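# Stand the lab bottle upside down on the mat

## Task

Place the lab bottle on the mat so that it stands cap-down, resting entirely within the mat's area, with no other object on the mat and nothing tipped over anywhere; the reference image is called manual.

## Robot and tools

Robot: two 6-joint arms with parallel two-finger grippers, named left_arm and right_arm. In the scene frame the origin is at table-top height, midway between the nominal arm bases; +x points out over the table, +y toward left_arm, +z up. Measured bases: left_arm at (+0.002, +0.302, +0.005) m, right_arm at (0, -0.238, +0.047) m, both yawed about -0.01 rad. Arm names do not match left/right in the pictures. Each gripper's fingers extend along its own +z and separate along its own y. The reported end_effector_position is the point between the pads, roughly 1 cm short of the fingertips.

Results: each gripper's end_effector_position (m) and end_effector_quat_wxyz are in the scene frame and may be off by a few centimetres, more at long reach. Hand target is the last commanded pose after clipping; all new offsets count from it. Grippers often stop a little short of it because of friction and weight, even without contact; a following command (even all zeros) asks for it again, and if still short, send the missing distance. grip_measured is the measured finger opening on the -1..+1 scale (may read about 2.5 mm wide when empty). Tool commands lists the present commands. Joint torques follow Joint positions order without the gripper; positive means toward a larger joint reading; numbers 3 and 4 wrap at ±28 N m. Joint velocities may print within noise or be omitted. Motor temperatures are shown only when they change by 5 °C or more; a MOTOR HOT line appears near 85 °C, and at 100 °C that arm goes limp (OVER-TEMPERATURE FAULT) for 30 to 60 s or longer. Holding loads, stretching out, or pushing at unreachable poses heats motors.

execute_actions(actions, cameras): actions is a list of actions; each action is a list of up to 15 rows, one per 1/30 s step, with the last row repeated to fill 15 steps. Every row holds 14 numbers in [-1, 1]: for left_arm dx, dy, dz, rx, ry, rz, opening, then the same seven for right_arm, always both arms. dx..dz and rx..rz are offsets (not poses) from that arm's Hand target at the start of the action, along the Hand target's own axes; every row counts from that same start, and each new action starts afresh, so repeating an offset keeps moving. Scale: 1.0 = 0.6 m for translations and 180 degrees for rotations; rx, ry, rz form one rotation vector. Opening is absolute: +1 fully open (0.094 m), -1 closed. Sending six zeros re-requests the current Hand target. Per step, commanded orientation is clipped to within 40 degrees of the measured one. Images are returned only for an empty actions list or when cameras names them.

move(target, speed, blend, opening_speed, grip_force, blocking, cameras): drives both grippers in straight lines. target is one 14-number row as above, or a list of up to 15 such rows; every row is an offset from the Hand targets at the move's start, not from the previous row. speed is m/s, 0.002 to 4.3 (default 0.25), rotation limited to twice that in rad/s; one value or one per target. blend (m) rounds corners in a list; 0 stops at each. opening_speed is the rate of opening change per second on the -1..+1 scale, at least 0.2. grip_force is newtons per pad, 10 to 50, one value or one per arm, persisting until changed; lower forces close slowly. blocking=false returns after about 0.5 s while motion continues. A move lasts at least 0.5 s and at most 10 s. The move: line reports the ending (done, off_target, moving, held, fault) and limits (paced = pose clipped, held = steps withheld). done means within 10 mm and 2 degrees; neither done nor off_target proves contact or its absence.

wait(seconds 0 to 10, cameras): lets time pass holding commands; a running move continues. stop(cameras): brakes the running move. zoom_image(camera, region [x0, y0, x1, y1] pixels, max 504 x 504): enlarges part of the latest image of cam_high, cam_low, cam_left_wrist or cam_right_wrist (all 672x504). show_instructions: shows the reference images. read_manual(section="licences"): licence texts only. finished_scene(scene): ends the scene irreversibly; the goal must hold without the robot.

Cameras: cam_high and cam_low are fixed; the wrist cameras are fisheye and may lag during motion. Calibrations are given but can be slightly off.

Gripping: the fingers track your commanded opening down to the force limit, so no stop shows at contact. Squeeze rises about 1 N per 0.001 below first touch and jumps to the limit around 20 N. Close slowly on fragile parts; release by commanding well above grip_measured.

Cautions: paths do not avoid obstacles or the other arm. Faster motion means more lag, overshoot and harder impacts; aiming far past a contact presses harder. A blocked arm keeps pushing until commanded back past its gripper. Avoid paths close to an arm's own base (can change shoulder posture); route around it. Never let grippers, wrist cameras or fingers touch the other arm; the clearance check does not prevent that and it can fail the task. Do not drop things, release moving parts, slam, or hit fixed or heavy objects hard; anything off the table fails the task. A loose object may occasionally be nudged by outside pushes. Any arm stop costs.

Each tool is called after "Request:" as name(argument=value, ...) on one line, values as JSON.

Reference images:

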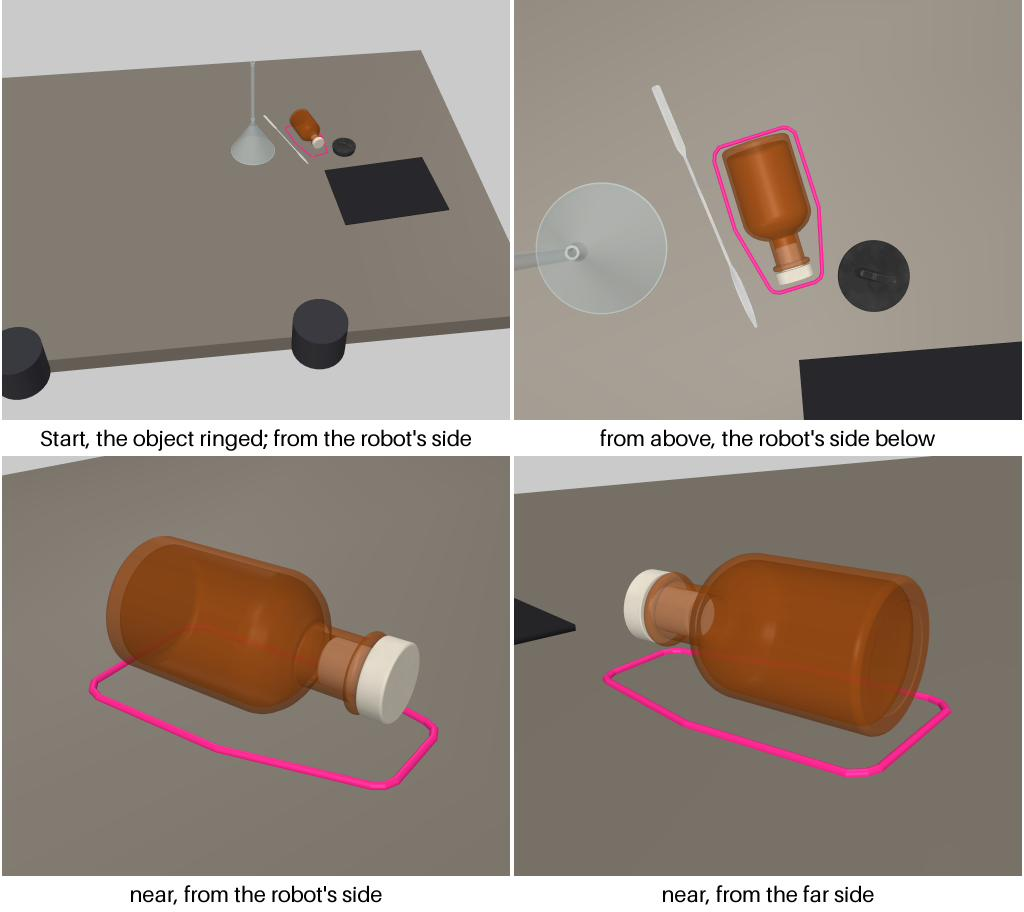

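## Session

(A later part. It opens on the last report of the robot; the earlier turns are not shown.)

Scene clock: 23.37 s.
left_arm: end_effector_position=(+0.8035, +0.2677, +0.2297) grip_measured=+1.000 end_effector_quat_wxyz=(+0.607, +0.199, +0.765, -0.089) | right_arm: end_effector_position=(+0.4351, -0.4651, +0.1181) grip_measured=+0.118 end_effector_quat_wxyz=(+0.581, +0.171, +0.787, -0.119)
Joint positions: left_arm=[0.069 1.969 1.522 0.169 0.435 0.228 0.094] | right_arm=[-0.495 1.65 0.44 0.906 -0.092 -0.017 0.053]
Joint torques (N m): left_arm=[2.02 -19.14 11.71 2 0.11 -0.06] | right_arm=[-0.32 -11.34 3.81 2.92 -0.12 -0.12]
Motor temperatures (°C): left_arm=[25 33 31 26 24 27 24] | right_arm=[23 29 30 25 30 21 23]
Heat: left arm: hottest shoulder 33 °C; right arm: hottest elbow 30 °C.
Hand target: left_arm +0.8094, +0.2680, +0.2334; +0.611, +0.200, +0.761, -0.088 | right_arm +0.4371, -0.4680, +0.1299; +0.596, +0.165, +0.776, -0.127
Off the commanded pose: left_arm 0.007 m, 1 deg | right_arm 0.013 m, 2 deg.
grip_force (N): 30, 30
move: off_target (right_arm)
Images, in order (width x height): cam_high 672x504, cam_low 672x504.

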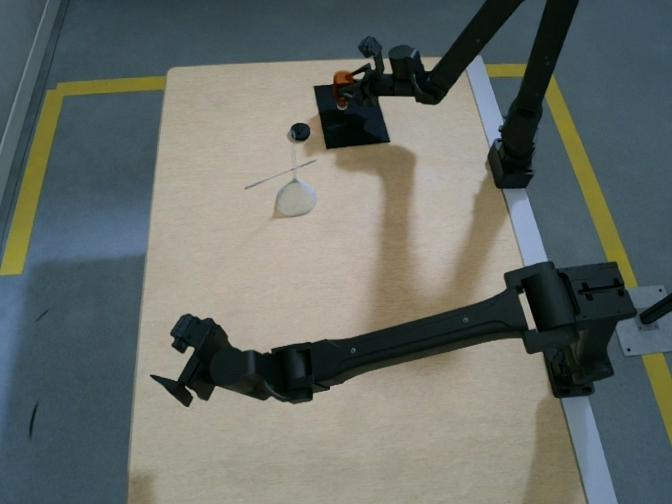

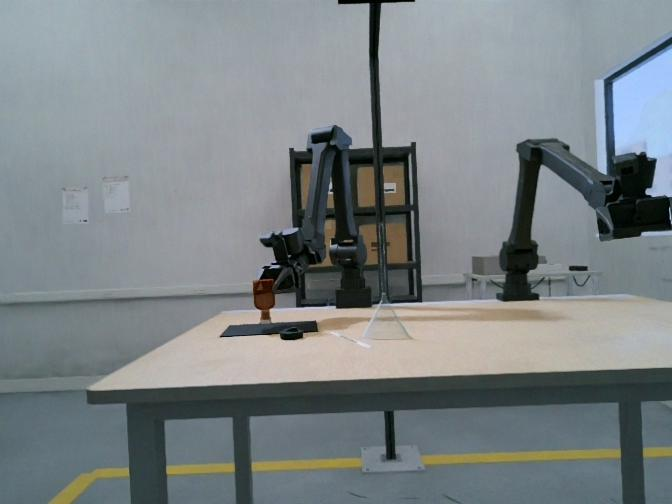

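Request:
move(target=[0,0,0,0,0,0,1,0.0129,0,0.00345,0,0,0,-0.2], speed=0.05, cameras=["cam_low","cam_high"])

Request:
zoom_image(camera="cam_low", region=[210, 250, 330, 350])

Request:
zoom_image(camera="cam_high", region=[310, 70, 380, 130])

Scene clock: 24.43 s.
left_arm: end_effector_position=(+0.8035, +0.2677, +0.2297) grip_measured=+1.000 end_effector_quat_wxyz=(+0.607, +0.199, +0.765, -0.089) | right_arm: end_effector_position=(+0.4361, -0.4656, +0.1158) grip_measured=+0.118 end_effector_quat_wxyz=(+0.585, +0.170, +0.784, -0.121)
Joint positions: left_arm=[0.069 1.969 1.522 0.169 0.435 0.228 0.094] | right_arm=[-0.495 1.672 0.44 0.941 -0.092 -0.017 0.053]
Joint torques (N m): left_arm=[2.08 -19.19 11.7 1.99 0.11 -0.06] | right_arm=[-0.32 -10.64 3.58 2.86 -0.13 -0.13]
Heat: left arm: hottest shoulder 34 °C; right arm: hottest elbow 30 °C.
Hand target: left_arm +0.8094, +0.2680, +0.2334; +0.611, +0.200, +0.761, -0.088 | right_arm +0.4371, -0.4681, +0.1219; +0.596, +0.165, +0.776, -0.127
Off the commanded pose: left_arm 0.007 m, 1 deg | right_arm 0.007 m, 2 deg.
grip_force (N): 30, 30
move: done
Images, in order (width x height): cam_high 672x504, cam_low 672x504.

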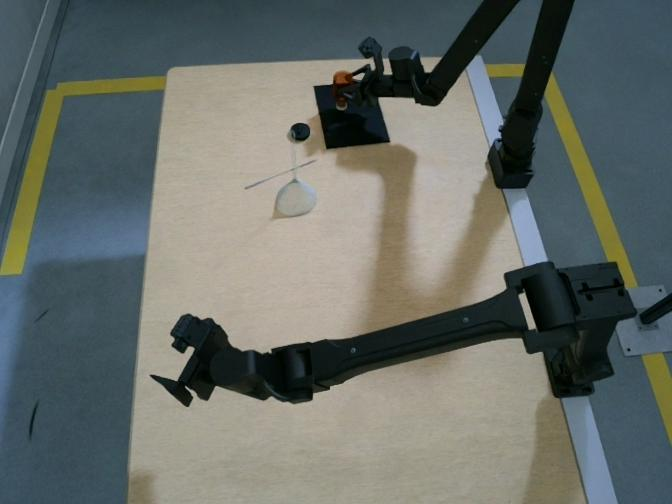

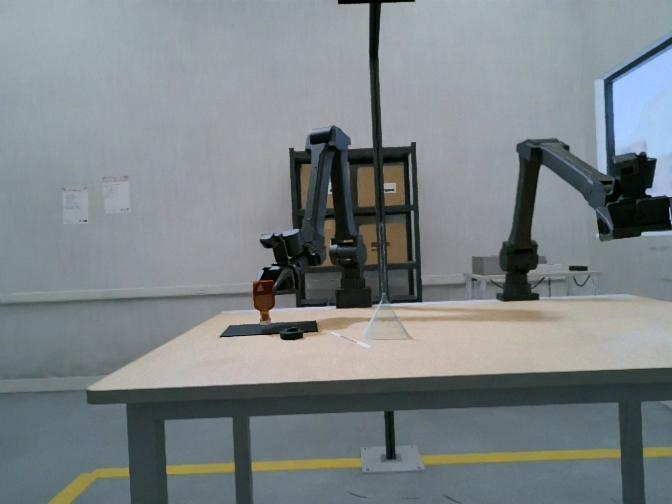

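Scaled by 4.200 from the camera's 672x504 image, which has a finer 960x720 frame.

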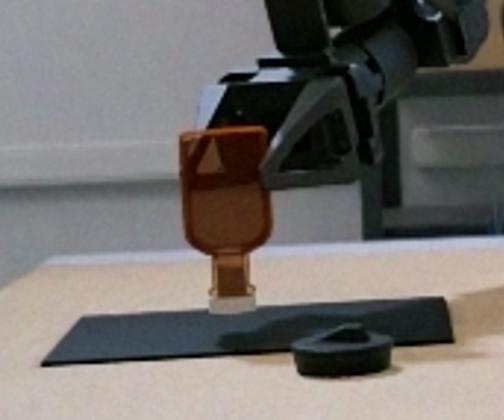

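Scaled by 7.200 from the camera's 672x504 image, which has a finer 960x720 frame.

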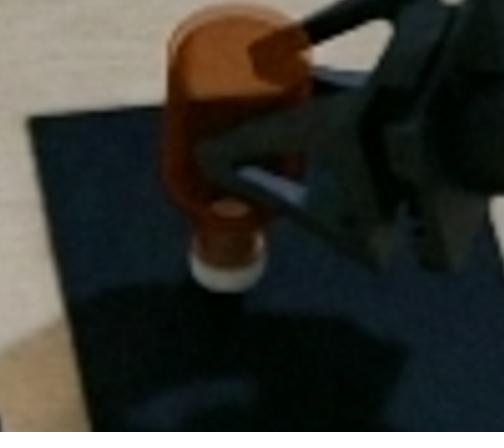

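Request:
move(target=[0,0,0,0,0,0,1,0.0097,0,0.0026,0,0,0,-0.2], speed=0.05, cameras=["cam_low"])

Request:
zoom_image(camera="cam_low", region=[210, 250, 330, 350])

Request:
move(target=[0,0,0,0,0,0,1,0.0064,0,0.0017,0,0,0,-0.2], speed=0.05, cameras=["cam_low"])

Request:
zoom_image(camera="cam_low", region=[210, 250, 330, 350])

Scene clock: 25.60 s.
left_arm: end_effector_position=(+0.8035, +0.2677, +0.2297) grip_measured=+1.000 end_effector_quat_wxyz=(+0.607, +0.199, +0.765, -0.089) | right_arm: end_effector_position=(+0.4363, -0.4658, +0.1103) grip_measured=+0.118 end_effector_quat_wxyz=(+0.586, +0.170, +0.783, -0.121)
Joint positions: left_arm=[0.069 1.969 1.522 0.169 0.435 0.228 0.094] | right_arm=[-0.495 1.697 0.44 0.967 -0.092 -0.017 0.053]
Joint torques (N m): left_arm=[2.14 -19.08 11.69 1.99 0.11 -0.05] | right_arm=[-0.32 -10.75 3.36 2.89 -0.13 -0.12]
Heat: left arm: hottest shoulder 34 °C; right arm: hottest elbow 30 °C.
Hand target: left_arm +0.8094, +0.2680, +0.2334; +0.611, +0.200, +0.761, -0.088 | right_arm +0.4371, -0.4681, +0.1159; +0.596, +0.165, +0.776, -0.127
Off the commanded pose: left_arm 0.007 m, 1 deg | right_arm 0.006 m, 2 deg.
grip_force (N): 30, 30
move: done
Images, in order (width x height): cam_low 672x504.

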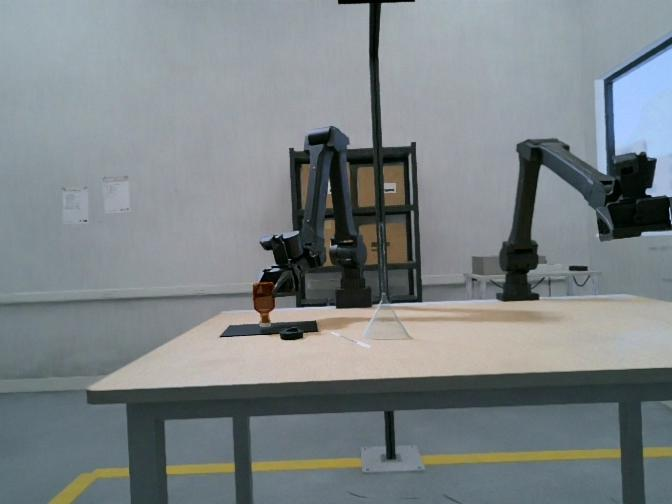

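Scaled by 4.200 from the camera's 672x504 image, which has a finer 960x720 frame.

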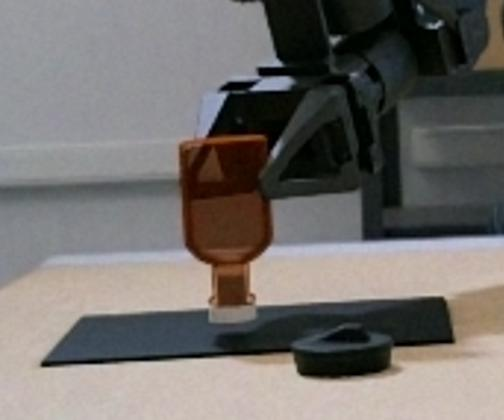

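Scene clock: 26.33 s.
left_arm: end_effector_position=(+0.8035, +0.2677, +0.2297) grip_measured=+1.000 end_effector_quat_wxyz=(+0.607, +0.199, +0.765, -0.089) | right_arm: end_effector_position=(+0.4364, -0.4658, +0.1066) grip_measured=+0.118 end_effector_quat_wxyz=(+0.586, +0.170, +0.783, -0.121)
Joint positions: left_arm=[0.069 1.969 1.522 0.169 0.435 0.228 0.094] | right_arm=[-0.495 1.713 0.44 0.984 -0.092 -0.017 0.053]
Joint torques (N m): left_arm=[2.14 -19.14 11.71 2 0.11 -0.06] | right_arm=[-0.26 -10.75 3.23 3 -0.12 -0.12]
Heat: left arm: hottest shoulder 34 °C; right arm: hottest elbow 30 °C.
Hand target: left_arm +0.8094, +0.2680, +0.2334; +0.611, +0.200, +0.761, -0.088 | right_arm +0.4371, -0.4681, +0.1119; +0.596, +0.165, +0.776, -0.127
Off the commanded pose: left_arm 0.007 m, 1 deg | right_arm 0.006 m, 2 deg.
grip_force (N): 30, 30
move: done
Images, in order (width x height): cam_low 672x504.

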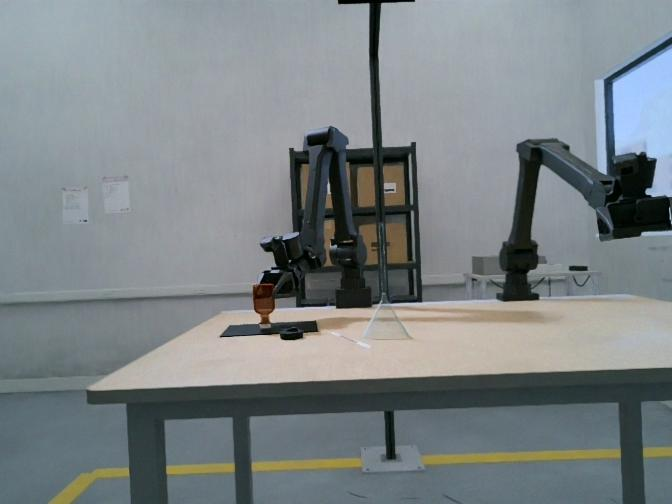

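Scaled by 4.200 from the camera's 672x504 image, which has a finer 960x720 frame.

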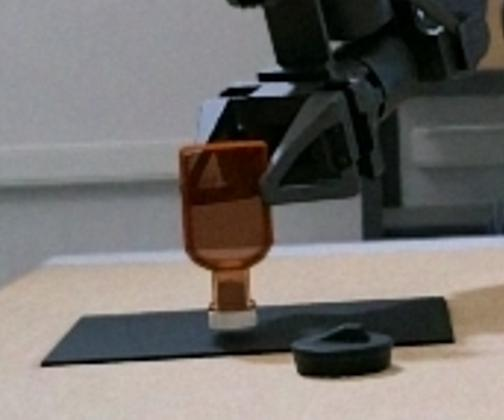

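Request:
move(target=[0,0,0,0,0,0,1,0.0048,0,0.0013,0,0,0,-0.2], speed=0.04, cameras=["cam_low"])

Request:
zoom_image(camera="cam_low", region=[240, 290, 300, 350])

Request:
move(target=[0,0,0,0,0,0,1,0.0032,0,0.0009,0,0,0,-0.2], speed=0.04, cameras=["cam_low"])

Request:
zoom_image(camera="cam_low", region=[240, 290, 300, 350])

Scene clock: 27.20 s.
left_arm: end_effector_position=(+0.8035, +0.2677, +0.2297) grip_measured=+1.000 end_effector_quat_wxyz=(+0.607, +0.199, +0.765, -0.089) | right_arm: end_effector_position=(+0.4364, -0.4658, +0.1037) grip_measured=+0.118 end_effector_quat_wxyz=(+0.586, +0.170, +0.783, -0.121)
Joint positions: left_arm=[0.069 1.969 1.522 0.169 0.435 0.228 0.094] | right_arm=[-0.495 1.726 0.44 0.996 -0.092 -0.017 0.053]
Joint torques (N m): left_arm=[2.08 -19.08 11.71 1.98 0.11 -0.06] | right_arm=[-0.32 -10.81 3.17 2.82 -0.13 -0.12]
Heat: left arm: hottest shoulder 34 °C; right arm: hottest elbow 30 °C.
Hand target: left_arm +0.8094, +0.2680, +0.2334; +0.611, +0.200, +0.761, -0.088 | right_arm +0.4371, -0.4681, +0.1089; +0.596, +0.165, +0.776, -0.127
Off the commanded pose: left_arm 0.007 m, 1 deg | right_arm 0.006 m, 2 deg.
grip_force (N): 30, 30
move: done
Images, in order (width x height): cam_low 672x504.

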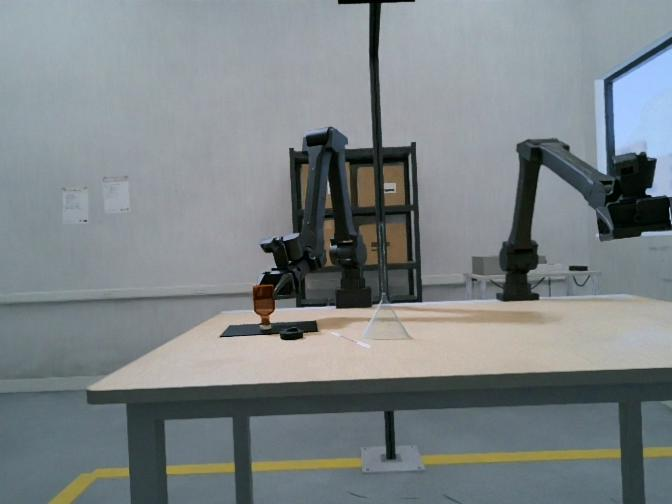

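Scaled by 8.400 from the camera's 672x504 image, which has a finer 960x720 frame.

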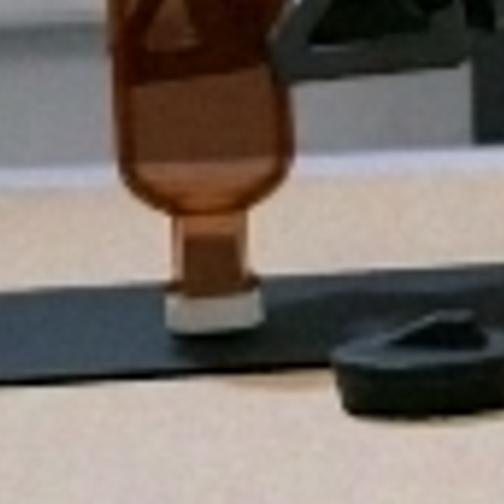

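Scene clock: 27.90 s.
left_arm: end_effector_position=(+0.8035, +0.2677, +0.2297) grip_measured=+1.000 end_effector_quat_wxyz=(+0.607, +0.199, +0.765, -0.089) | right_arm: end_effector_position=(+0.4363, -0.4658, +0.1018) grip_measured=+0.118 end_effector_quat_wxyz=(+0.586, +0.170, +0.783, -0.121)
Joint positions: left_arm=[0.069 1.969 1.522 0.169 0.435 0.228 0.094] | right_arm=[-0.495 1.734 0.44 1.005 -0.092 -0.017 0.053]
Joint torques (N m): left_arm=[1.96 -19.08 11.71 2 0.12 -0.05] | right_arm=[-0.26 -10.81 3.11 2.91 -0.12 -0.12]
Heat: left arm: hottest shoulder 34 °C; right arm: hottest elbow 30 °C.
Hand target: left_arm +0.8094, +0.2680, +0.2334; +0.611, +0.200, +0.761, -0.088 | right_arm +0.4371, -0.4681, +0.1068; +0.596, +0.165, +0.776, -0.127
Off the commanded pose: left_arm 0.007 m, 1 deg | right_arm 0.006 m, 2 deg.
grip_force (N): 30, 30
move: done
Images, in order (width x height): cam_low 672x504.

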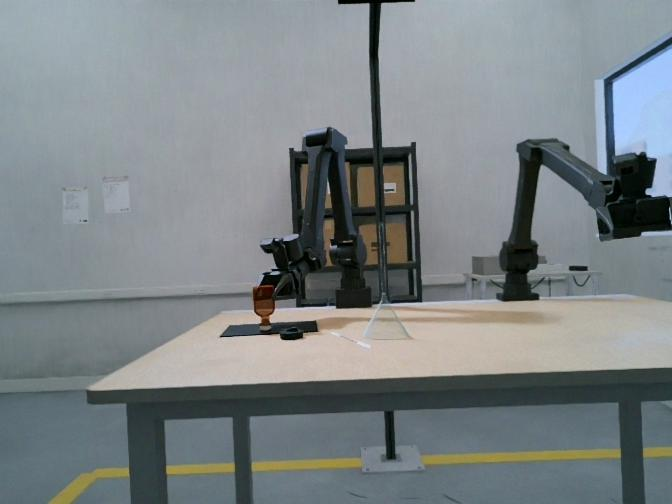

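Scaled by 8.400 from the camera's 672x504 image, which has a finer 960x720 frame.

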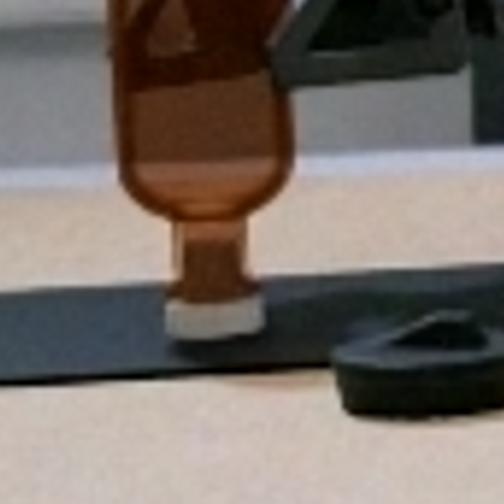

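Request:
move(target=[0,0,0,0,0,0,1,0.0032,0,0.0009,0,0,0,-0.2], speed=0.04, cameras=["cam_low"])

Request:
zoom_image(camera="cam_low", region=[240, 290, 300, 350])

Request:
move(target=[0,0,0,0,0,0,1,0.0032,0,0.0009,0,0,0,-0.2], speed=0.04, cameras=["cam_low"])

Request:
zoom_image(camera="cam_low", region=[240, 290, 300, 350])

Scene clock: 28.73 s.
left_arm: end_effector_position=(+0.8035, +0.2677, +0.2297) grip_measured=+1.000 end_effector_quat_wxyz=(+0.607, +0.199, +0.765, -0.089) | right_arm: end_effector_position=(+0.4366, -0.4659, +0.1013) grip_measured=+0.118 end_effector_quat_wxyz=(+0.588, +0.169, +0.782, -0.121)
Joint positions: left_arm=[0.069 1.969 1.522 0.169 0.435 0.228 0.094] | right_arm=[-0.495 1.74 0.44 1.015 -0.093 -0.017 0.053]
Joint torques (N m): left_arm=[2.02 -19.19 11.74 2 0.11 -0.06] | right_arm=[-0.32 -10.7 3.08 2.86 -0.13 -0.12]
Heat: left arm: hottest shoulder 34 °C; right arm: hottest elbow 30 °C.
Hand target: left_arm +0.8094, +0.2680, +0.2334; +0.611, +0.200, +0.761, -0.088 | right_arm +0.4371, -0.4680, +0.1049; +0.596, +0.165, +0.776, -0.127
Off the commanded pose: left_arm 0.007 m, 1 deg | right_arm 0.004 m, 1 deg.
grip_force (N): 30, 30
move: done
Images, in order (width x height): cam_low 672x504.

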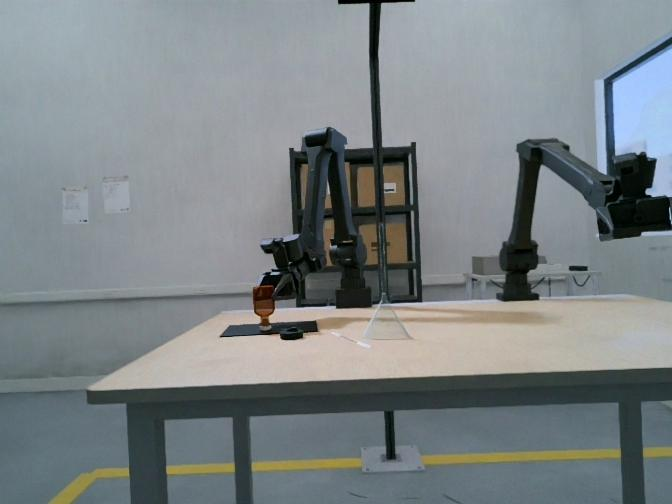

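Scaled by 8.400 from the camera's 672x504 image, which has a finer 960x720 frame.

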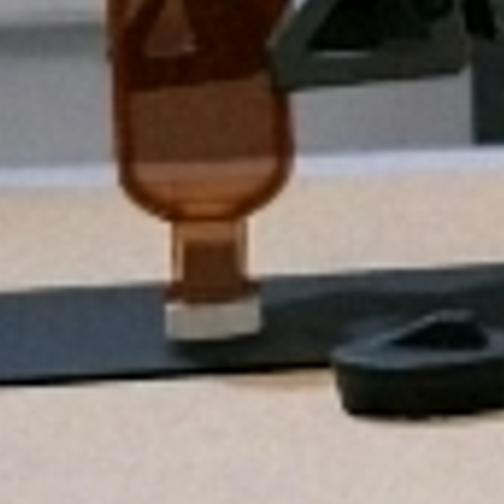

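Scene clock: 29.43 s.
left_arm: end_effector_position=(+0.8035, +0.2677, +0.2297) grip_measured=+1.000 end_effector_quat_wxyz=(+0.607, +0.199, +0.765, -0.089) | right_arm: end_effector_position=(+0.4369, -0.4660, +0.1012) grip_measured=+0.118 end_effector_quat_wxyz=(+0.590, +0.169, +0.780, -0.122)
Joint positions: left_arm=[0.069 1.969 1.522 0.169 0.435 0.228 0.094] | right_arm=[-0.495 1.746 0.44 1.026 -0.093 -0.017 0.053]
Joint torques (N m): left_arm=[2.02 -19.08 11.73 1.99 0.11 -0.06] | right_arm=[-0.26 -10.46 3.07 2.78 -0.12 -0.12]
Heat: left arm: hottest shoulder 34 °C; right arm: hottest wrist yaw 30 °C.
Hand target: left_arm +0.8094, +0.2680, +0.2334; +0.611, +0.200, +0.761, -0.088 | right_arm +0.4372, -0.4681, +0.1030; +0.596, +0.165, +0.776, -0.127
Off the commanded pose: left_arm 0.007 m, 1 deg | right_arm 0.003 m, 1 deg.
grip_force (N): 30, 30
move: done
Images, in order (width x height): cam_low 672x504.

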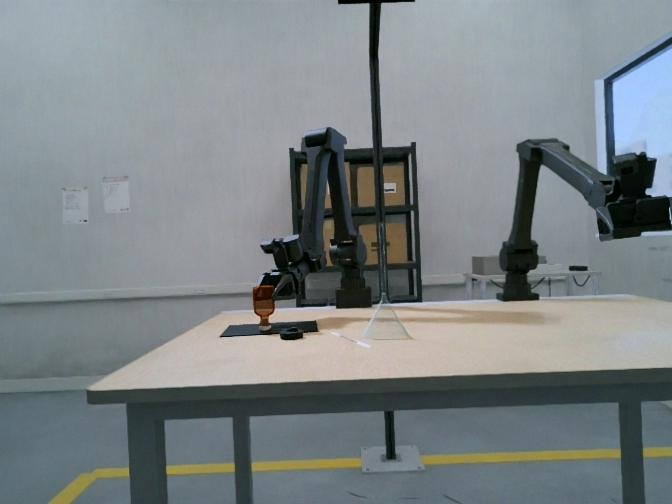

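Scaled by 8.400 from the camera's 672x504 image, which has a finer 960x720 frame.

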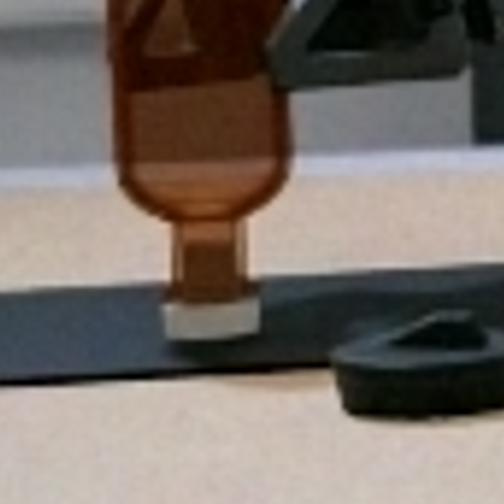

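Request:
move(target=[0,0,0,0,0,0,1,-0.0032,0,-0.0009,0,0,0,0.7], speed=0.04, opening_speed=0.4, cameras=["cam_low","cam_high"])

Request:
zoom_image(camera="cam_low", region=[210, 250, 330, 350])

Request:
zoom_image(camera="cam_high", region=[300, 50, 400, 150])

Scene clock: 32.10 s.
left_arm: end_effector_position=(+0.8035, +0.2677, +0.2297) grip_measured=+1.000 end_effector_quat_wxyz=(+0.607, +0.199, +0.765, -0.089) | right_arm: end_effector_position=(+0.4369, -0.4660, +0.1012) grip_measured=+0.698 end_effector_quat_wxyz=(+0.590, +0.169, +0.780, -0.122)
Joint positions: left_arm=[0.069 1.969 1.522 0.169 0.435 0.228 0.094] | right_arm=[-0.495 1.746 0.44 1.026 -0.093 -0.017 0.08]
Joint torques (N m): left_arm=[1.96 -19.02 11.74 1.99 0.11 -0.06] | right_arm=[-0.32 -11.05 3.06 2.48 -0.11 -0.12]
Heat: left arm: hottest shoulder 34 °C; right arm: hottest wrist yaw 30 °C.
Hand target: left_arm +0.8094, +0.2680, +0.2334; +0.611, +0.200, +0.761, -0.088 | right_arm +0.4371, -0.4681, +0.1050; +0.596, +0.165, +0.776, -0.127
Off the commanded pose: left_arm 0.007 m, 1 deg | right_arm 0.004 m, 1 deg.
grip_force (N): 30, 30
move: done
Images, in order (width x height): cam_high 672x504, cam_low 672x504.

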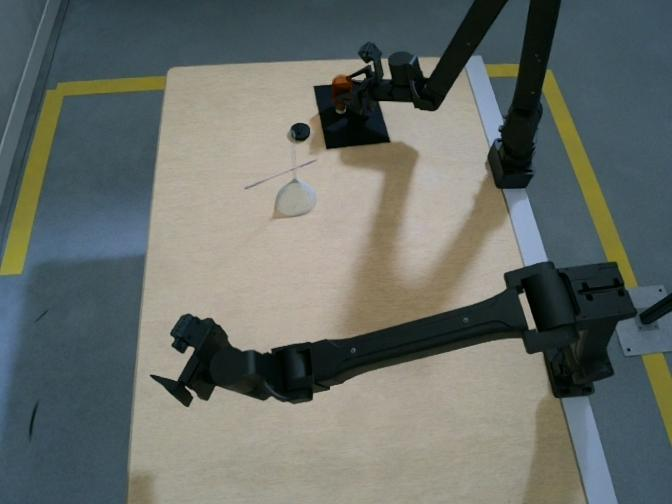

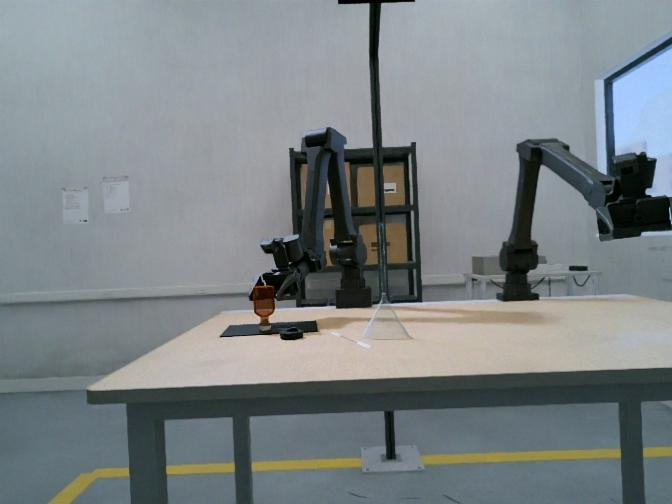

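Scaled by 4.200 from the camera's 672x504 image, which has a finer 960x720 frame.

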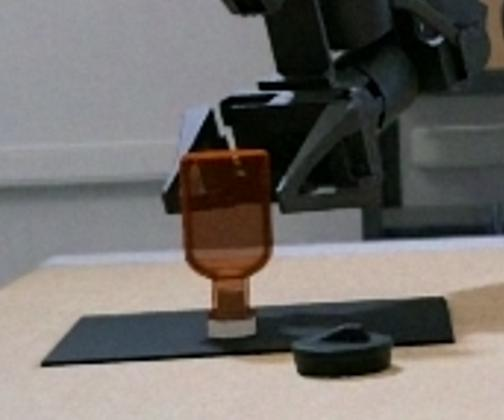

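Scaled by 5.040 from the camera's 672x504 image, which has a finer 960x720 frame.

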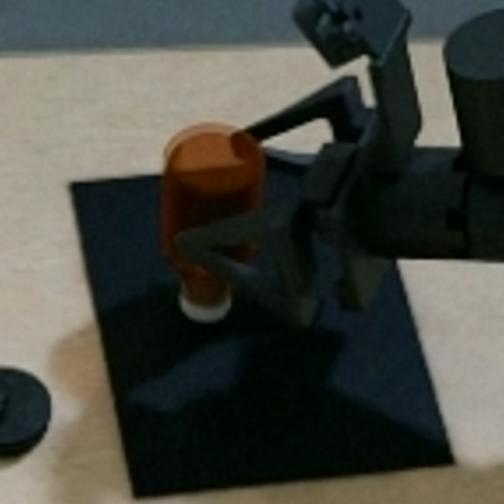

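Request:
move(target=[0,0,0,0,0,0,1,0,0,-0.13,0,0,0,0.9], speed=0.1, cameras=["cam_low","cam_high"])

Request:
zoom_image(camera="cam_low", region=[210, 250, 330, 350])

Request:
zoom_image(camera="cam_high", region=[300, 50, 400, 150])

Scene clock: 33.47 s.
left_arm: end_effector_position=(+0.8035, +0.2677, +0.2297) grip_measured=+1.000 end_effector_quat_wxyz=(+0.607, +0.199, +0.765, -0.089) | right_arm: end_effector_position=(+0.3698, -0.4346, +0.1196) grip_measured=+0.898 end_effector_quat_wxyz=(+0.591, +0.170, +0.780, -0.119)
Joint positions: left_arm=[0.069 1.969 1.522 0.169 0.435 0.228 0.094] | right_arm=[-0.52 1.554 0.241 1.034 -0.12 -0.017 0.089]
Joint torques (N m): left_arm=[2.02 -19.14 11.73 1.96 0.11 -0.06] | right_arm=[-0.62 -9.29 2.84 2.02 -0.13 -0.2]
Heat: left arm: hottest shoulder 34 °C; right arm: hottest wrist yaw 30 °C.
Hand target: left_arm +0.8094, +0.2680, +0.2334; +0.611, +0.200, +0.761, -0.088 | right_arm +0.3683, -0.4375, +0.1252; +0.596, +0.165, +0.776, -0.127
Off the commanded pose: left_arm 0.007 m, 1 deg | right_arm 0.006 m, 1 deg.
grip_force (N): 30, 30
move: done
Images, in order (width x height): cam_high 672x504, cam_low 672x504.

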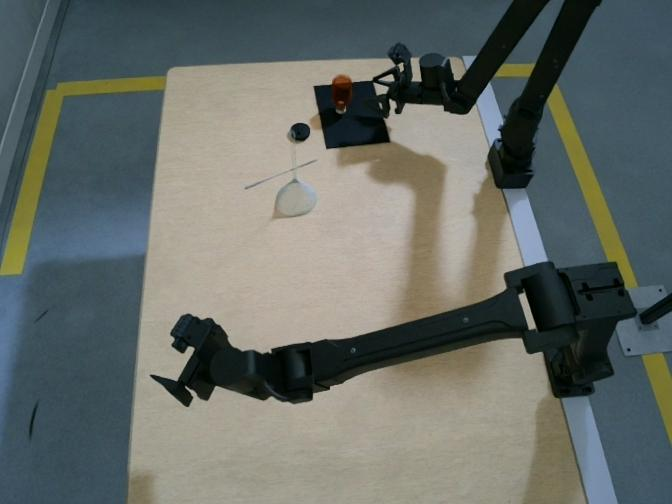

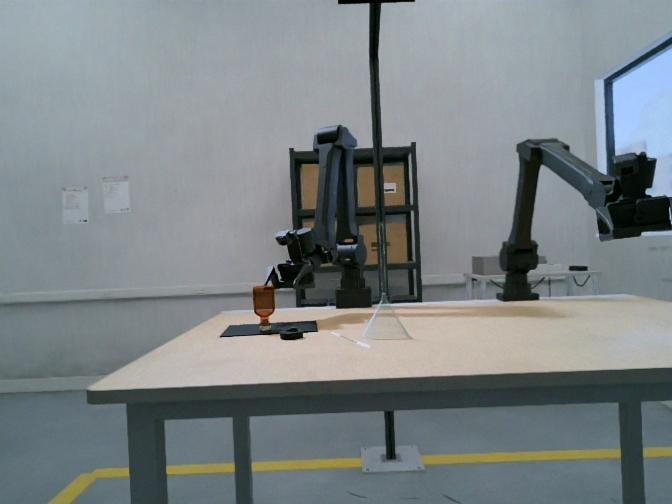

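Scaled by 4.200 from the camera's 672x504 image, which has a finer 960x720 frame.

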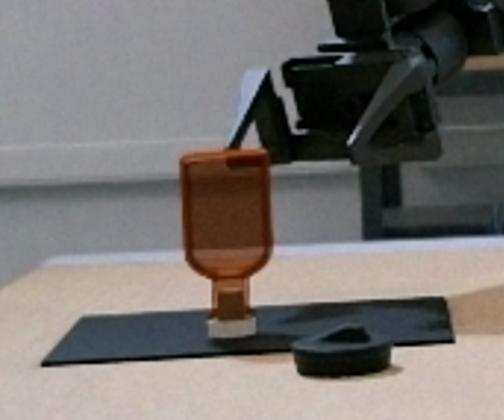

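Scaled by 5.040 from the camera's 672x504 image, which has a finer 960x720 frame.

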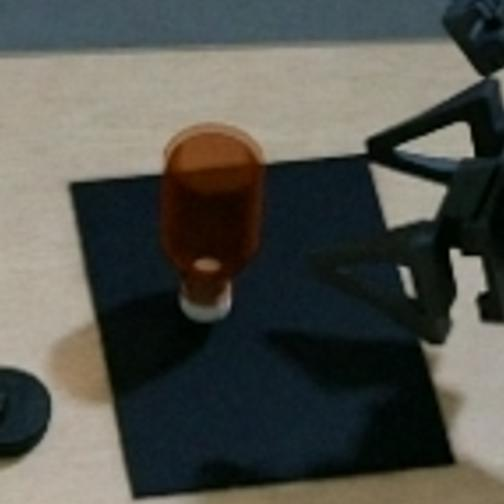

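Request:
finished_scene(scene=1)

The scene is finished: the task was done.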